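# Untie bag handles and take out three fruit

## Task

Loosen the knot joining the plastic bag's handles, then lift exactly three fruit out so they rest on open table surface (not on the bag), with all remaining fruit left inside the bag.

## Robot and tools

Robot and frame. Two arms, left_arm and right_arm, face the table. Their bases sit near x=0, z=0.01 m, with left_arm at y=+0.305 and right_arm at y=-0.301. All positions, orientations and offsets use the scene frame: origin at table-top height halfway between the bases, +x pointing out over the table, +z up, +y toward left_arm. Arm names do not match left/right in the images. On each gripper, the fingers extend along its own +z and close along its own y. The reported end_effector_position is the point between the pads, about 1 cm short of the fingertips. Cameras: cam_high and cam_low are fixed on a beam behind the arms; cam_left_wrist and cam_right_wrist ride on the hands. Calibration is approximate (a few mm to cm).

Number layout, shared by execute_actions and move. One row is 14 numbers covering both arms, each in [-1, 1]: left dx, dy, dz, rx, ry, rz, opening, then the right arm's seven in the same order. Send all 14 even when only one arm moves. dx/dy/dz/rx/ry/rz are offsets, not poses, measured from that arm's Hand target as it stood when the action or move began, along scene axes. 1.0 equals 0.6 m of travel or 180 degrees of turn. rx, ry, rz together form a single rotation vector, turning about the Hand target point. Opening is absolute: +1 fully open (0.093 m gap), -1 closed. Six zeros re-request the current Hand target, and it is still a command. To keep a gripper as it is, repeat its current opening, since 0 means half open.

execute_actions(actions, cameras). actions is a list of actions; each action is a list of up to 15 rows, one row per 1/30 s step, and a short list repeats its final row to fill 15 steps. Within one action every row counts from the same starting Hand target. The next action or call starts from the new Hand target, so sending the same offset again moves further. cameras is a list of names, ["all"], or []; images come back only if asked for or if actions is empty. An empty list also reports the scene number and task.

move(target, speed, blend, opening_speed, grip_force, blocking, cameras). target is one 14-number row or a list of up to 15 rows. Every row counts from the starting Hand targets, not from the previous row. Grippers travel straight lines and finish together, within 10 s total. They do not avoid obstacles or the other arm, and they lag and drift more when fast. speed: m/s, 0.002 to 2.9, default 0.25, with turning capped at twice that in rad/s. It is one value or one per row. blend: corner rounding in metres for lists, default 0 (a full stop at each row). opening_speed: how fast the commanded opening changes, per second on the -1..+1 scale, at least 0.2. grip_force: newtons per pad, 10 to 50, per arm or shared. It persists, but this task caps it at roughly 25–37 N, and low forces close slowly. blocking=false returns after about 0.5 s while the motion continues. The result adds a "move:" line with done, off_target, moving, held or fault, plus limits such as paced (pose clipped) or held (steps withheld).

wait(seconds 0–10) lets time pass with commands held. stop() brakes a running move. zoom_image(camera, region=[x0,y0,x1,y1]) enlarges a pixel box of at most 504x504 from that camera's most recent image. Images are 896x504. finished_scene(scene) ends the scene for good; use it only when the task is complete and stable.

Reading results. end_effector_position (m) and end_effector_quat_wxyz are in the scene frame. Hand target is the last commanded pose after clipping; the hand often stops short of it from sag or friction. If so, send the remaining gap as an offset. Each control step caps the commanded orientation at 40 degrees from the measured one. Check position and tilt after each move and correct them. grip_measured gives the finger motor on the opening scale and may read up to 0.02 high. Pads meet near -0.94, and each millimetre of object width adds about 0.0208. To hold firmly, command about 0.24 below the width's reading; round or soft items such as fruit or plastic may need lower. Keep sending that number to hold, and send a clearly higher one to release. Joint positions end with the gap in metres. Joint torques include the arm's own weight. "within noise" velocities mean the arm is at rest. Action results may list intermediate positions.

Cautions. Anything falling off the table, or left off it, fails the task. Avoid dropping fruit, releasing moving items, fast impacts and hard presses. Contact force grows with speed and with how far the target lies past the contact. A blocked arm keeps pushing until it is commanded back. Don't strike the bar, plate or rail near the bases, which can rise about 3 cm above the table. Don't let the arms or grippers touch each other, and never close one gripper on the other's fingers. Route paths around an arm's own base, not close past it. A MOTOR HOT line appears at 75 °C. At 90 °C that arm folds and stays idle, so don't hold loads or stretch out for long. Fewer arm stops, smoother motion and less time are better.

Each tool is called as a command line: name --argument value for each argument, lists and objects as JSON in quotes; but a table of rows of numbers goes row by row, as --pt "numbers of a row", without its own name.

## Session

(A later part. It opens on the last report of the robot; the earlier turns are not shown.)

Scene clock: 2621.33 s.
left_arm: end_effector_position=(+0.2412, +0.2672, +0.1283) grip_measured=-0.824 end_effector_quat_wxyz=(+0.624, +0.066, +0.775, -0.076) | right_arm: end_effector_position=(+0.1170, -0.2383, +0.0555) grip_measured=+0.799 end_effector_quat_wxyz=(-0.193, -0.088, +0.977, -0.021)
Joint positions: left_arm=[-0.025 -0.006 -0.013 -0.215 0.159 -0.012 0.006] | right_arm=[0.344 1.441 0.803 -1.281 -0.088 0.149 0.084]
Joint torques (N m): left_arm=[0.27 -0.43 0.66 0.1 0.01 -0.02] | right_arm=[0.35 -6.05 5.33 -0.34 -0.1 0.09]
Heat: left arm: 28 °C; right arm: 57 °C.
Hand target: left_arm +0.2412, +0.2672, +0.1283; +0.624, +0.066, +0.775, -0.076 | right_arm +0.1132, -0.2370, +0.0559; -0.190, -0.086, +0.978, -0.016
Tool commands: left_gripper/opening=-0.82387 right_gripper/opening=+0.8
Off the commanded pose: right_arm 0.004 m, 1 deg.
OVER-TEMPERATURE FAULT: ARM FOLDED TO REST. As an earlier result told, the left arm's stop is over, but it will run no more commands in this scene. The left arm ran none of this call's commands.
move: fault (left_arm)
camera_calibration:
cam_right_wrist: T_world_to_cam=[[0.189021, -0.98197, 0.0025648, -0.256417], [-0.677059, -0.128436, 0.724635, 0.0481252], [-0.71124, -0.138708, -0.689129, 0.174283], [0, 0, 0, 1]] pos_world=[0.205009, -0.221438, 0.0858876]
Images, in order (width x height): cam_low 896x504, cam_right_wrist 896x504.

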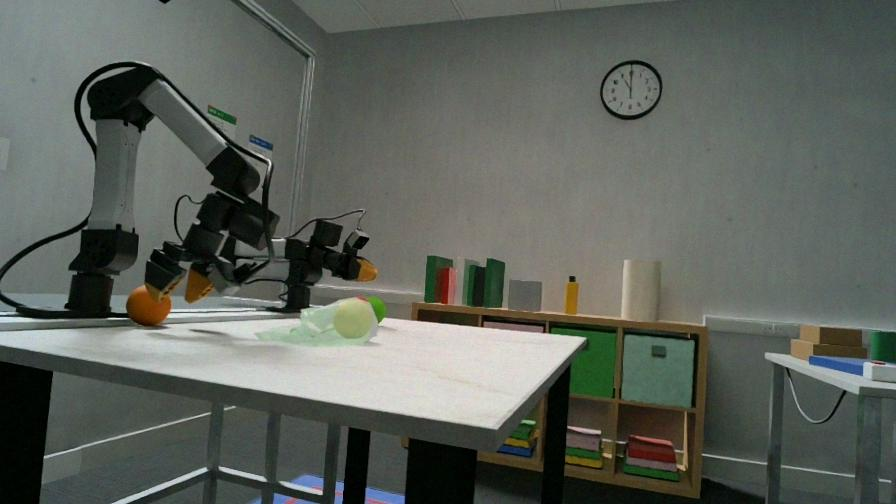

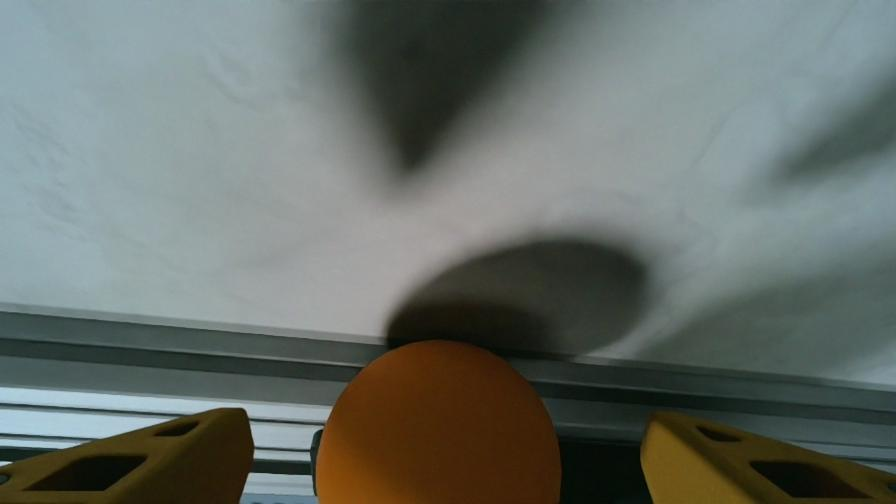

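move --target '[0,0,0,0,0,0,-1,-0.0695,-0.0092,-0.0215,0,0,0,0.8]' --speed 0.04 --cameras '["cam_right_wrist","cam_low"]'

zoom_image --camera "cam_low" --region '[40, 180, 300, 350]'

Scene clock: 2635.30 s.
left_arm: end_effector_position=(+0.2412, +0.2672, +0.1283) grip_measured=-0.824 end_effector_quat_wxyz=(+0.624, +0.066, +0.775, -0.076) | right_arm: end_effector_position=(+0.0734, -0.2441, +0.0446) grip_measured=+0.799 end_effector_quat_wxyz=(-0.195, -0.088, +0.977, -0.021)
Joint positions: left_arm=[-0.025 -0.006 -0.013 -0.215 0.159 -0.012 0.006] | right_arm=[0.41 1.287 0.632 -1.262 -0.11 0.211 0.084]
Joint torques (N m): left_arm=[0.29 -0.44 0.64 0.1 0 -0.03] | right_arm=[0.28 -4.25 5.26 -0.22 -0.17 0.06]
Heat: left arm: 28 °C; right arm: 55 °C.
Hand target: left_arm +0.2412, +0.2672, +0.1283; +0.624, +0.066, +0.775, -0.076 | right_arm +0.0714, -0.2425, +0.0430; -0.190, -0.086, +0.978, -0.016
Tool commands: left_gripper/opening=-0.82387 right_gripper/opening=+0.8
Off the commanded pose: right_arm 0.003 m, 1 deg.
OVER-TEMPERATURE FAULT: ARM FOLDED TO REST. As an earlier result told, the left arm's stop is over, but it will run no more commands in this scene. The left arm ran none of this call's commands.
move: fault (left_arm)
camera_calibration:
cam_right_wrist: T_world_to_cam=[[0.188864, -0.981996, 0.00378219, -0.253852], [-0.674028, -0.126831, 0.727737, 0.0258362], [-0.714155, -0.139993, -0.685846, 0.134777], [0, 0, 0, 1]] pos_world=[0.161609, -0.227137, 0.0745943]
Images, in order (width x height): cam_low 896x504, cam_right_wrist 896x504.

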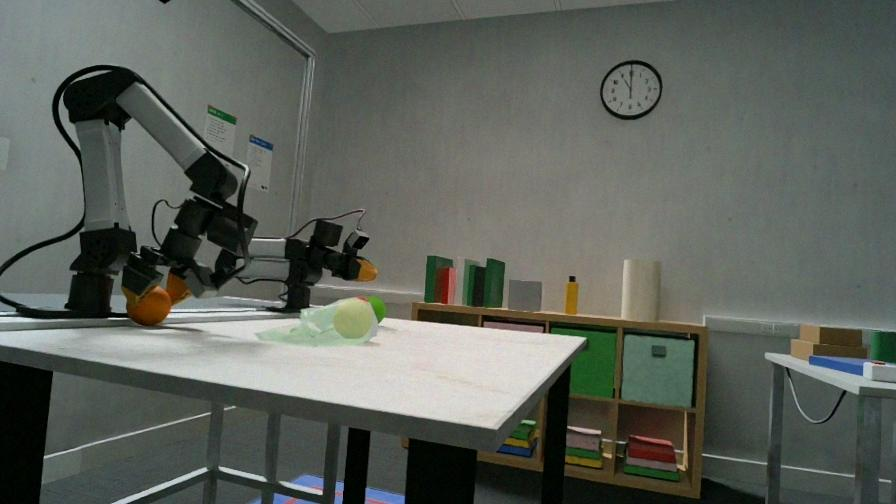

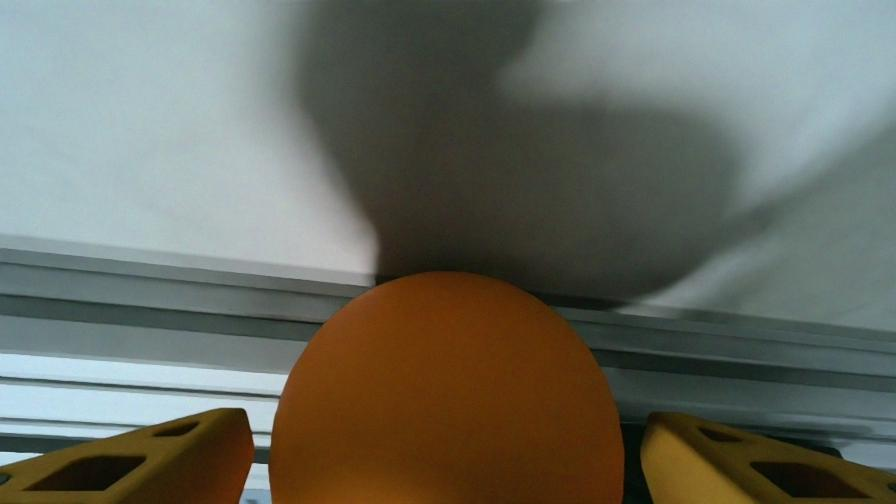

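Scaled by 1.938 from the camera's 896x504 image, which has a finer 1280x720 frame.

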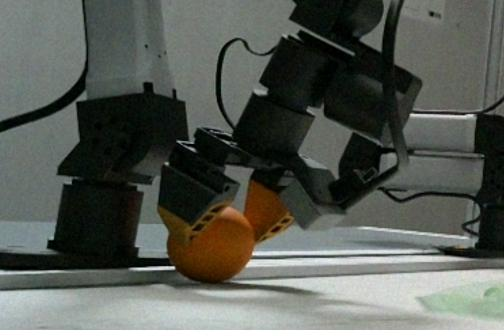

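move --pt "0 0 0 0 0 0 -1 0 0 0 0 0 0 0.25" --pt "0 0 0 0 0 0 -1 0.01 0 0.05 0 0 0 0.25" --pt "0 0 0 0 0 0 -1 0.3 0.27 0.08 0.0213 -0.1204 0 0.25" --speed 0.1 --opening_speed 0.6 --blend '[0,0.01,0]' --cameras '["cam_right_wrist","cam_low","cam_high"]'

Scene clock: 2653.50 s.
left_arm: end_effector_position=(+0.2412, +0.2672, +0.1283) grip_measured=-0.824 end_effector_quat_wxyz=(+0.624, +0.066, +0.775, -0.076) | right_arm: end_effector_position=(+0.2434, -0.0861, +0.0876) grip_measured=+0.256 end_effector_quat_wxyz=(-0.013, -0.089, +0.996, +0.000)
Joint positions: left_arm=[-0.025 -0.006 -0.013 -0.215 0.159 -0.012 0.006] | right_arm=[0.681 1.762 1.37 -1.152 -0.031 0.51 0.057]
Joint torques (N m): left_arm=[0.29 -0.4 0.65 0.11 -0.01 -0.01] | right_arm=[0.18 -6.87 11.3 0.63 0.21 0.07]
Heat: left arm: 28 °C; right arm: 54 °C.
Hand target: left_arm +0.2412, +0.2672, +0.1283; +0.624, +0.066, +0.775, -0.076 | right_arm +0.2514, -0.0805, +0.0910; +0.000, -0.088, +0.996, +0.000
Tool commands: left_gripper/opening=-0.82387 right_gripper/opening=+0.25
Off the commanded pose: right_arm 0.010 m, 2 deg.
OVER-TEMPERATURE FAULT: ARM FOLDED TO REST. As an earlier result told, the left arm's stop is over, but it will run no more commands in this scene. The left arm ran none of this call's commands.
move: fault (left_arm)
camera_calibration:
cam_right_wrist: T_world_to_cam=[[0.187271, -0.982304, -0.00284391, -0.130038], [-0.886028, -0.170165, 0.431275, 0.203076], [-0.424127, -0.0782454, -0.902216, 0.261366], [0, 0, 0, 1]] pos_world=[0.315136, -0.0727296, 0.147858]
Images, in order (width x height): cam_high 896x504, cam_low 896x504, cam_right_wrist 896x504.

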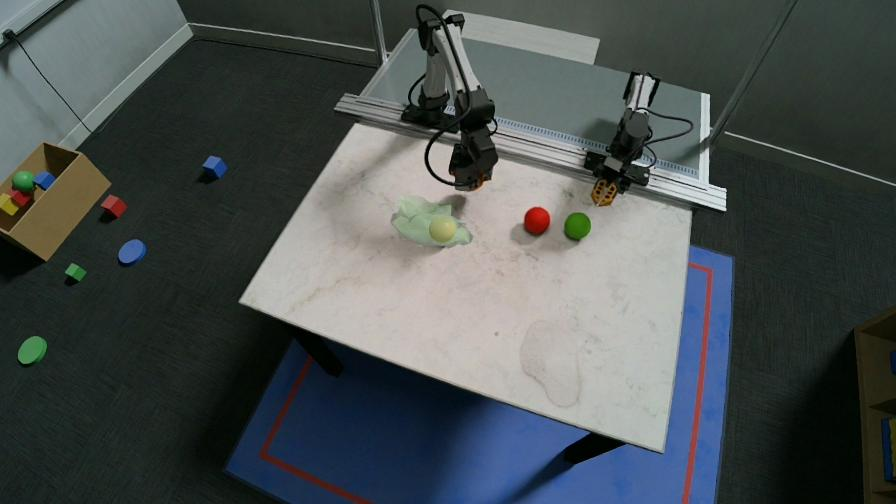

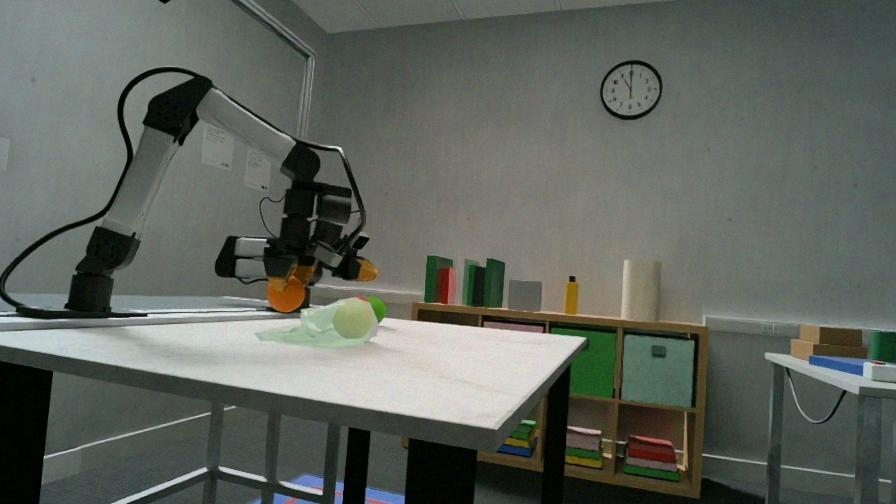

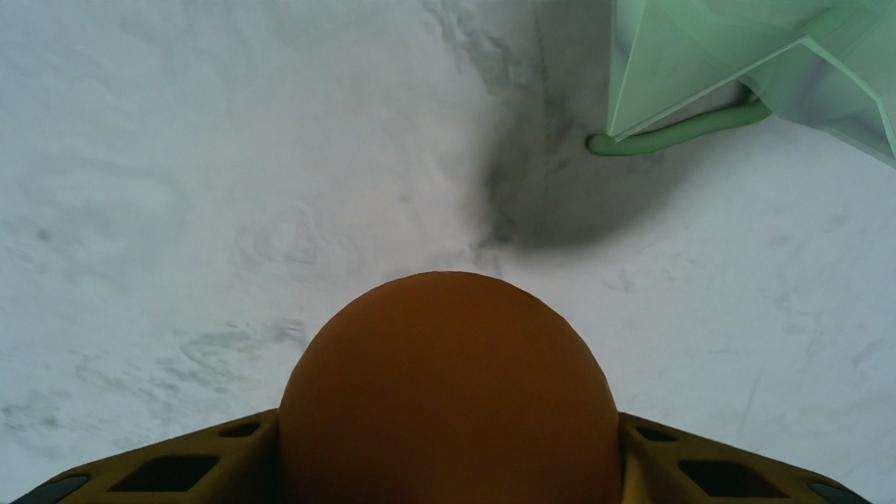

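move --pt "0 0 0 0 0 0 -1 0.0 0.09 -0.03 0 0 0 0.25" --pt "0 0 0 0 0 0 -1 0.0 0.09 -0.088 0 0 0 0.25" --speed 0.08 --blend '[0.01,0]' --cameras '["cam_low"]'

zoom_image --camera "cam_low" --region '[200, 220, 420, 350]'

Scene clock: 2663.20 s.
left_arm: end_effector_position=(+0.2412, +0.2672, +0.1283) grip_measured=-0.824 end_effector_quat_wxyz=(+0.624, +0.066, +0.775, -0.076) | right_arm: end_effector_position=(+0.2524, -0.0257, +0.0501) grip_measured=+0.256 end_effector_quat_wxyz=(+0.001, -0.090, +0.996, +0.008)
Joint positions: left_arm=[-0.025 -0.006 -0.013 -0.215 0.159 -0.012 0.006] | right_arm=[0.797 1.942 1.462 -1.028 -0.021 0.626 0.057]
Joint torques (N m): left_arm=[0.36 -0.39 0.64 0.08 -0.01 -0.02] | right_arm=[0.28 -7.82 6.11 0.94 0.13 0.07]
Heat: left arm: 28 °C; right arm: 55 °C.
Hand target: left_arm +0.2412, +0.2672, +0.1283; +0.624, +0.066, +0.775, -0.076 | right_arm +0.2514, -0.0264, +0.0382; +0.000, -0.088, +0.996, +0.001
Tool commands: left_gripper/opening=-0.82387 right_gripper/opening=+0.25
Off the commanded pose: right_arm 0.012 m, 1 deg.
OVER-TEMPERATURE FAULT: ARM FOLDED TO REST. As an earlier result told, the left arm's stop is over, but it will run no more commands in this scene. The left arm ran none of this call's commands.
move: fault (left_arm), off_target (right_arm)
Images, in order (width x height): cam_low 896x504.

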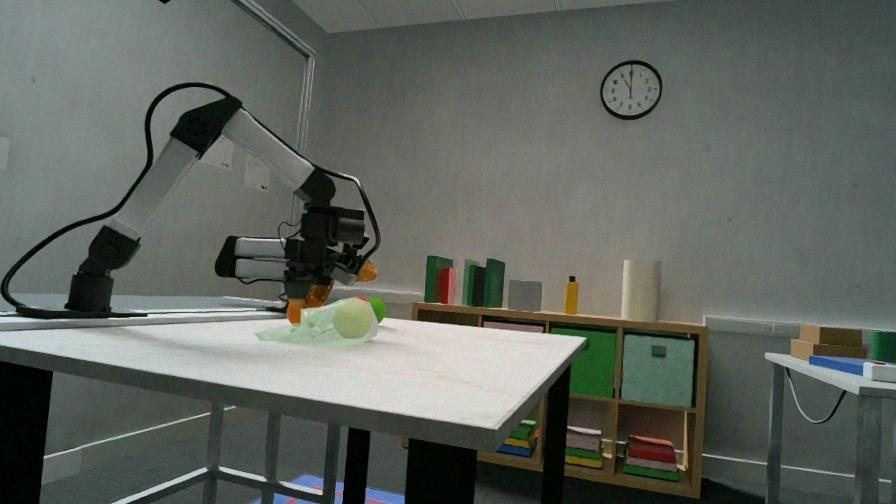

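Scaled by 2.291 from the camera's 896x504 image, which has a finer 1280x720 frame.

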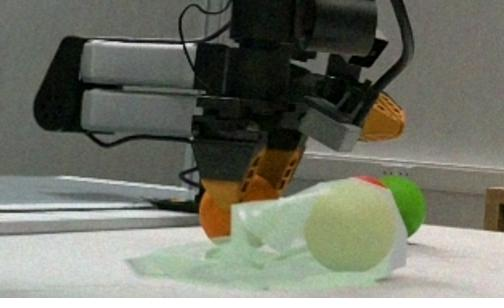

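move --pt "0 0 0 0 0 0 -1 0.0 0 -0.013 0 0 0 0.25" --pt "0 0 0 0 0 0 -1 0.0 0 -0.013 0 0 0 0.75" --speed 0.05 --opening_speed 0.2 --cameras '["cam_right_wrist","cam_high"]'

Scene clock: 2671.73 s.
left_arm: end_effector_position=(+0.2412, +0.2672, +0.1283) grip_measured=-0.824 end_effector_quat_wxyz=(+0.624, +0.066, +0.775, -0.076) | right_arm: end_effector_position=(+0.2550, -0.0245, +0.0396) grip_measured=+0.749 end_effector_quat_wxyz=(+0.007, -0.089, +0.996, +0.009)
Joint positions: left_arm=[-0.025 -0.006 -0.013 -0.215 0.159 -0.012 0.006] | right_arm=[0.797 1.956 1.439 -0.983 -0.016 0.626 0.081]
Joint torques (N m): left_arm=[0.28 -0.44 0.68 0.08 -0.02 -0.03] | right_arm=[0.17 -8.34 6.52 0.77 0.11 0.11]
Heat: left arm: 28 °C; right arm: 55 °C.
Hand target: left_arm +0.2412, +0.2672, +0.1283; +0.624, +0.066, +0.775, -0.076 | right_arm +0.2514, -0.0265, +0.0304; +0.000, -0.088, +0.996, +0.000
Tool commands: left_gripper/opening=-0.82387 right_gripper/opening=+0.75
Off the commanded pose: right_arm 0.010 m, 1 deg.
OVER-TEMPERATURE FAULT: ARM FOLDED TO REST. As an earlier result told, the left arm's stop is over, but it will run no more commands in this scene. The left arm ran none of this call's commands.
move: fault (left_arm); target 2's new opening was sent with right_arm's hand 0.019 m and 1 deg from that target
camera_calibration:
cam_right_wrist: T_world_to_cam=[[0.187375, -0.982149, -0.0165357, -0.07139], [-0.901554, -0.178633, 0.394069, 0.249723], [-0.389988, -0.0589308, -0.918932, 0.22035], [0, 0, 0, 1]] pos_world=[0.32445, -0.0125214, 0.102898]
Images, in order (width x height): cam_high 896x504, cam_right_wrist 896x504.

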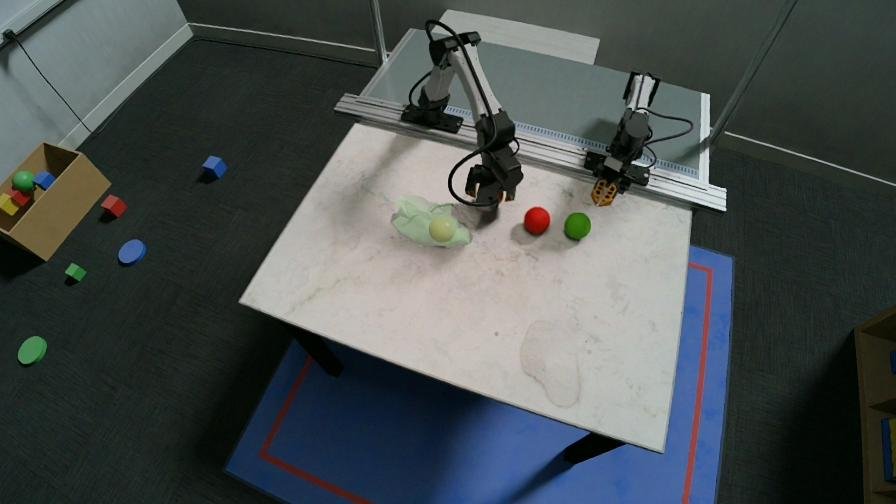

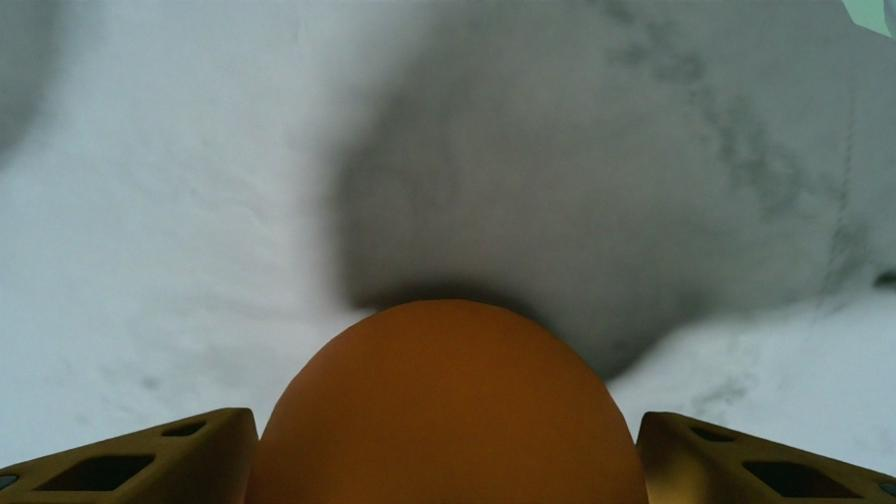

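move --pt "0 0 0 0 0 0 -1 0.0 0 0.22 0 0 0 0.75" --pt "0 0 0 0 0 0 -1 0.12 -0.27 0.32 -0.008 -0.04 0 0.75" --speed 0.1 --blend '[0.02,0]' --cameras '["cam_right_wrist","cam_high","cam_low"]'

zoom_image --camera "cam_high" --region '[380, 160, 600, 270]'

zoom_image --camera "cam_low" --region '[230, 270, 410, 360]'

Scene clock: 2684.77 s.
left_arm: end_effector_position=(+0.2412, +0.2672, +0.1283) grip_measured=-0.824 end_effector_quat_wxyz=(+0.624, +0.066, +0.775, -0.076) | right_arm: end_effector_position=(+0.3253, -0.1844, +0.2022) grip_measured=+0.749 end_effector_quat_wxyz=(+0.039, -0.087, +0.995, -0.018)
Joint positions: left_arm=[-0.025 -0.006 -0.013 -0.215 0.159 -0.012 0.006] | right_arm=[0.322 1.791 1.851 -1.525 0.021 0.156 0.081]
Joint torques (N m): left_arm=[0.25 -0.46 0.68 0.1 0.01 -0.01] | right_arm=[-0.61 -11.62 11.21 0.46 0.19 -0.08]
Heat: left arm: 28 °C; right arm: 55 °C.
Hand target: left_arm +0.2412, +0.2672, +0.1283; +0.624, +0.066, +0.775, -0.076 | right_arm +0.3234, -0.1885, +0.2224; +0.061, -0.088, +0.994, -0.018
Tool commands: left_gripper/opening=-0.82387 right_gripper/opening=+0.75
Off the commanded pose: right_arm 0.021 m, 3 deg.
OVER-TEMPERATURE FAULT: ARM FOLDED TO REST. As an earlier result told, the left arm's stop is over, but it will run no more commands in this scene. The left arm ran none of this call's commands.
move: fault (left_arm), off_target (right_arm)
camera_calibration:
cam_right_wrist: T_world_to_cam=[[0.181118, -0.982543, 0.0425, -0.248796], [-0.927835, -0.156386, 0.338623, 0.244224], [-0.326066, -0.100764, -0.939962, 0.363474], [0, 0, 0, 1]] pos_world=[0.390178, -0.169635, 0.269525]
Images, in order (width x height): cam_high 896x504, cam_low 896x504, cam_right_wrist 896x504.

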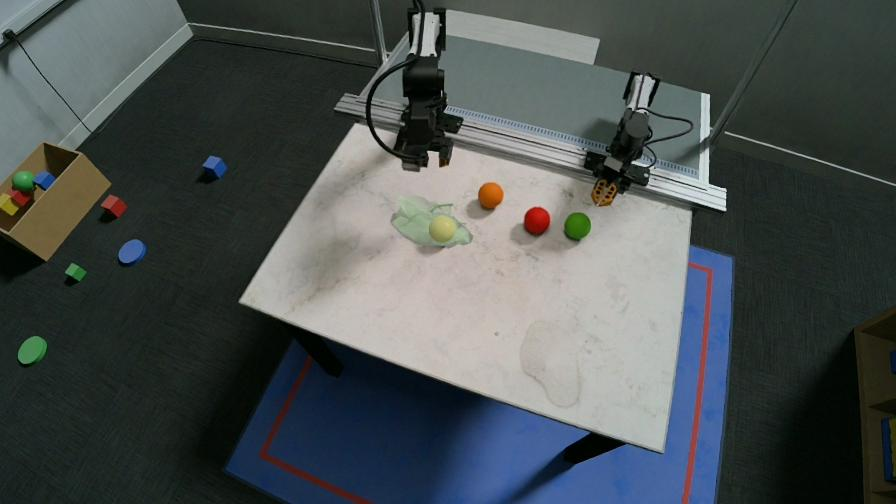

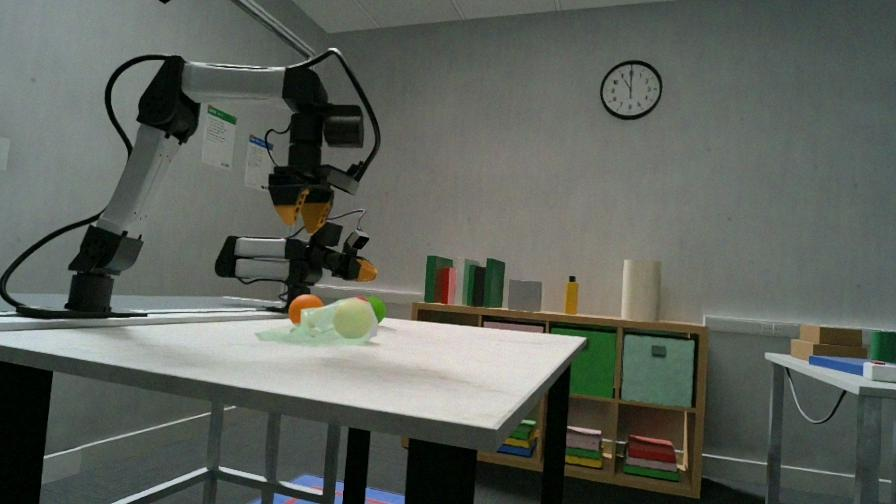

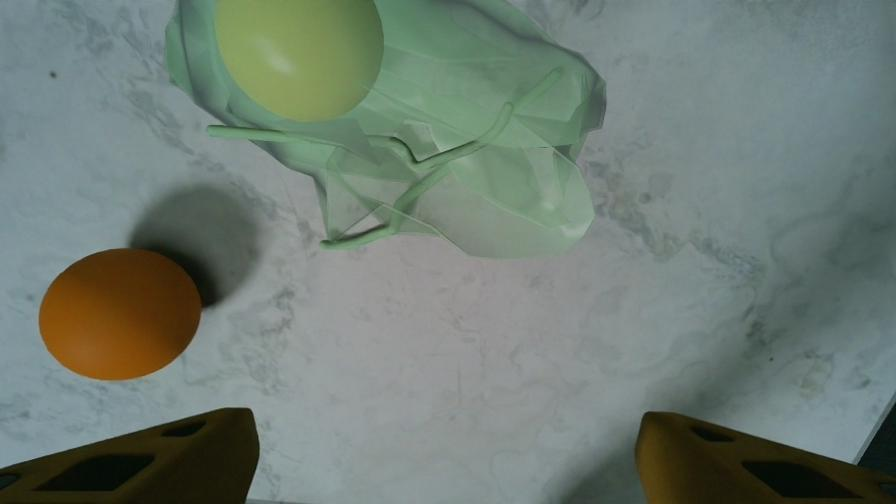

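Scaled by 2.291 from the camera's 896x504 image, which has a finer 1280x720 frame.

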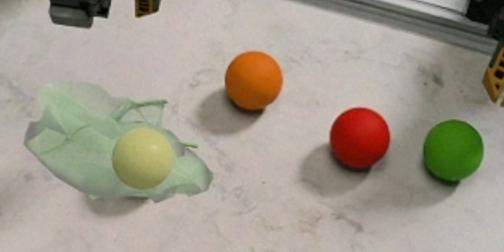

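Scaled by 2.800 from the camera's 896x504 image, which has a finer 1280x720 frame.

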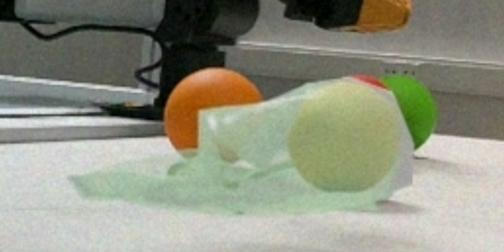

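execute_actions --actions '[]'

Scene clock: 2727.43 s.
left_arm: end_effector_position=(+0.2412, +0.2672, +0.1283) grip_measured=-0.824 end_effector_quat_wxyz=(+0.624, +0.066, +0.775, -0.076) | right_arm: end_effector_position=(+0.3253, -0.1844, +0.2022) grip_measured=+0.749 end_effector_quat_wxyz=(+0.039, -0.087, +0.995, -0.018)
Joint positions: left_arm=[-0.025 -0.006 -0.013 -0.215 0.159 -0.012 0.006] | right_arm=[0.322 1.791 1.851 -1.525 0.021 0.156 0.081]
Joint velocities: within noise
Joint torques (N m): left_arm=[0.28 -0.43 0.65 0.09 0 -0.02] | right_arm=[-0.62 -11.69 11.17 0.49 0.15 -0.07]
Heat: left arm: 28 °C; right arm: 56 °C.
Hand target: left_arm +0.2412, +0.2672, +0.1283; +0.624, +0.066, +0.775, -0.076 | right_arm +0.3234, -0.1885, +0.2224; +0.062, -0.088, +0.994, -0.018
Tool commands: left_gripper/opening=-0.82387 right_gripper/opening=+0.75
Off the commanded pose: right_arm 0.021 m, 3 deg.
OVER-TEMPERATURE FAULT: ARM FOLDED TO REST. As an earlier result told, the left arm's stop is over, but it will run no more commands in this scene.
camera_calibration:
cam_left_wrist: T_world_to_cam=[[-0.203205, -0.978616, 0.0319215, 0.305616], [-0.590479, 0.0964736, -0.801266, 0.259257], [0.781052, -0.18167, -0.597456, 0.0257536], [0, 0, 0, 1]] pos_world=[0.195073, 0.278747, 0.213365]
cam_right_wrist: T_world_to_cam=[[0.181429, -0.982485, 0.0425091, -0.248911], [-0.927807, -0.156684, 0.338563, 0.244179], [-0.325973, -0.100866, -0.939983, 0.363426], [0, 0, 0, 1]] pos_world=[0.390178, -0.169635, 0.269525]

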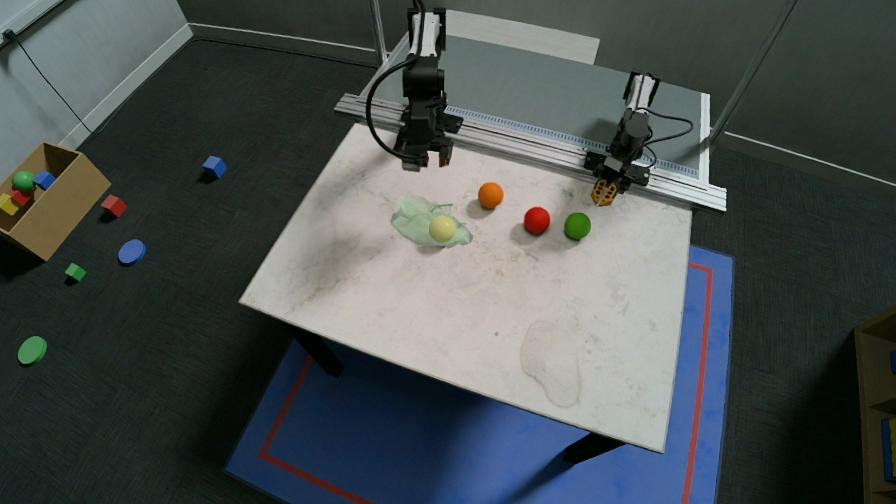

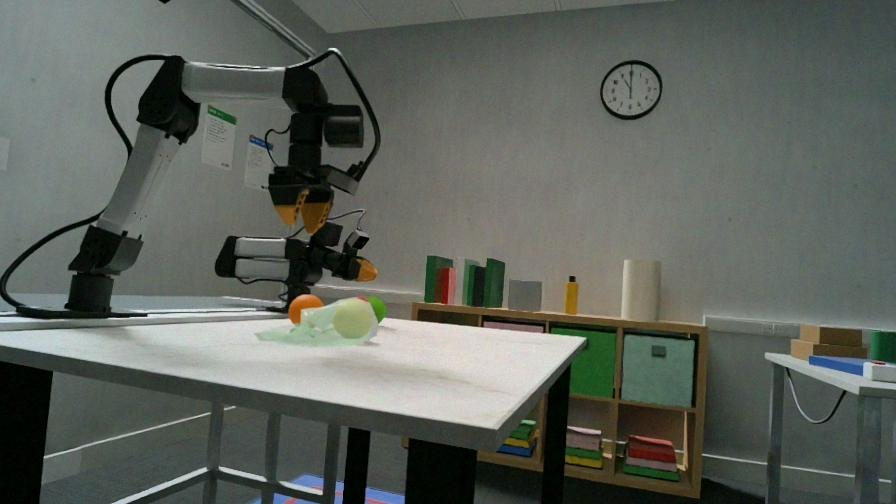

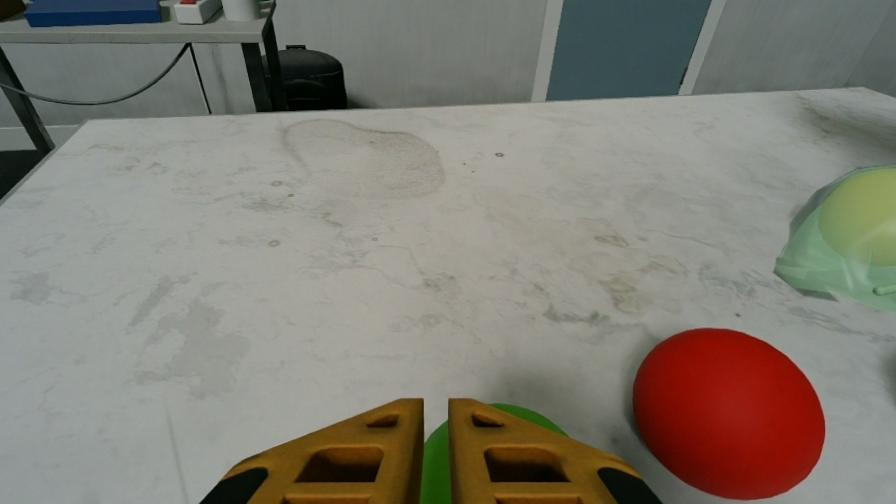

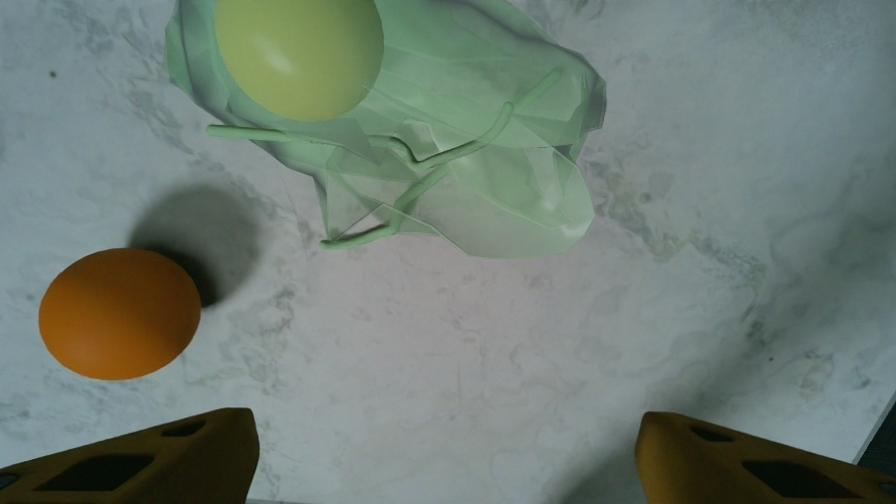

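finished_scene --scene 1

The scene is finished: the task was done.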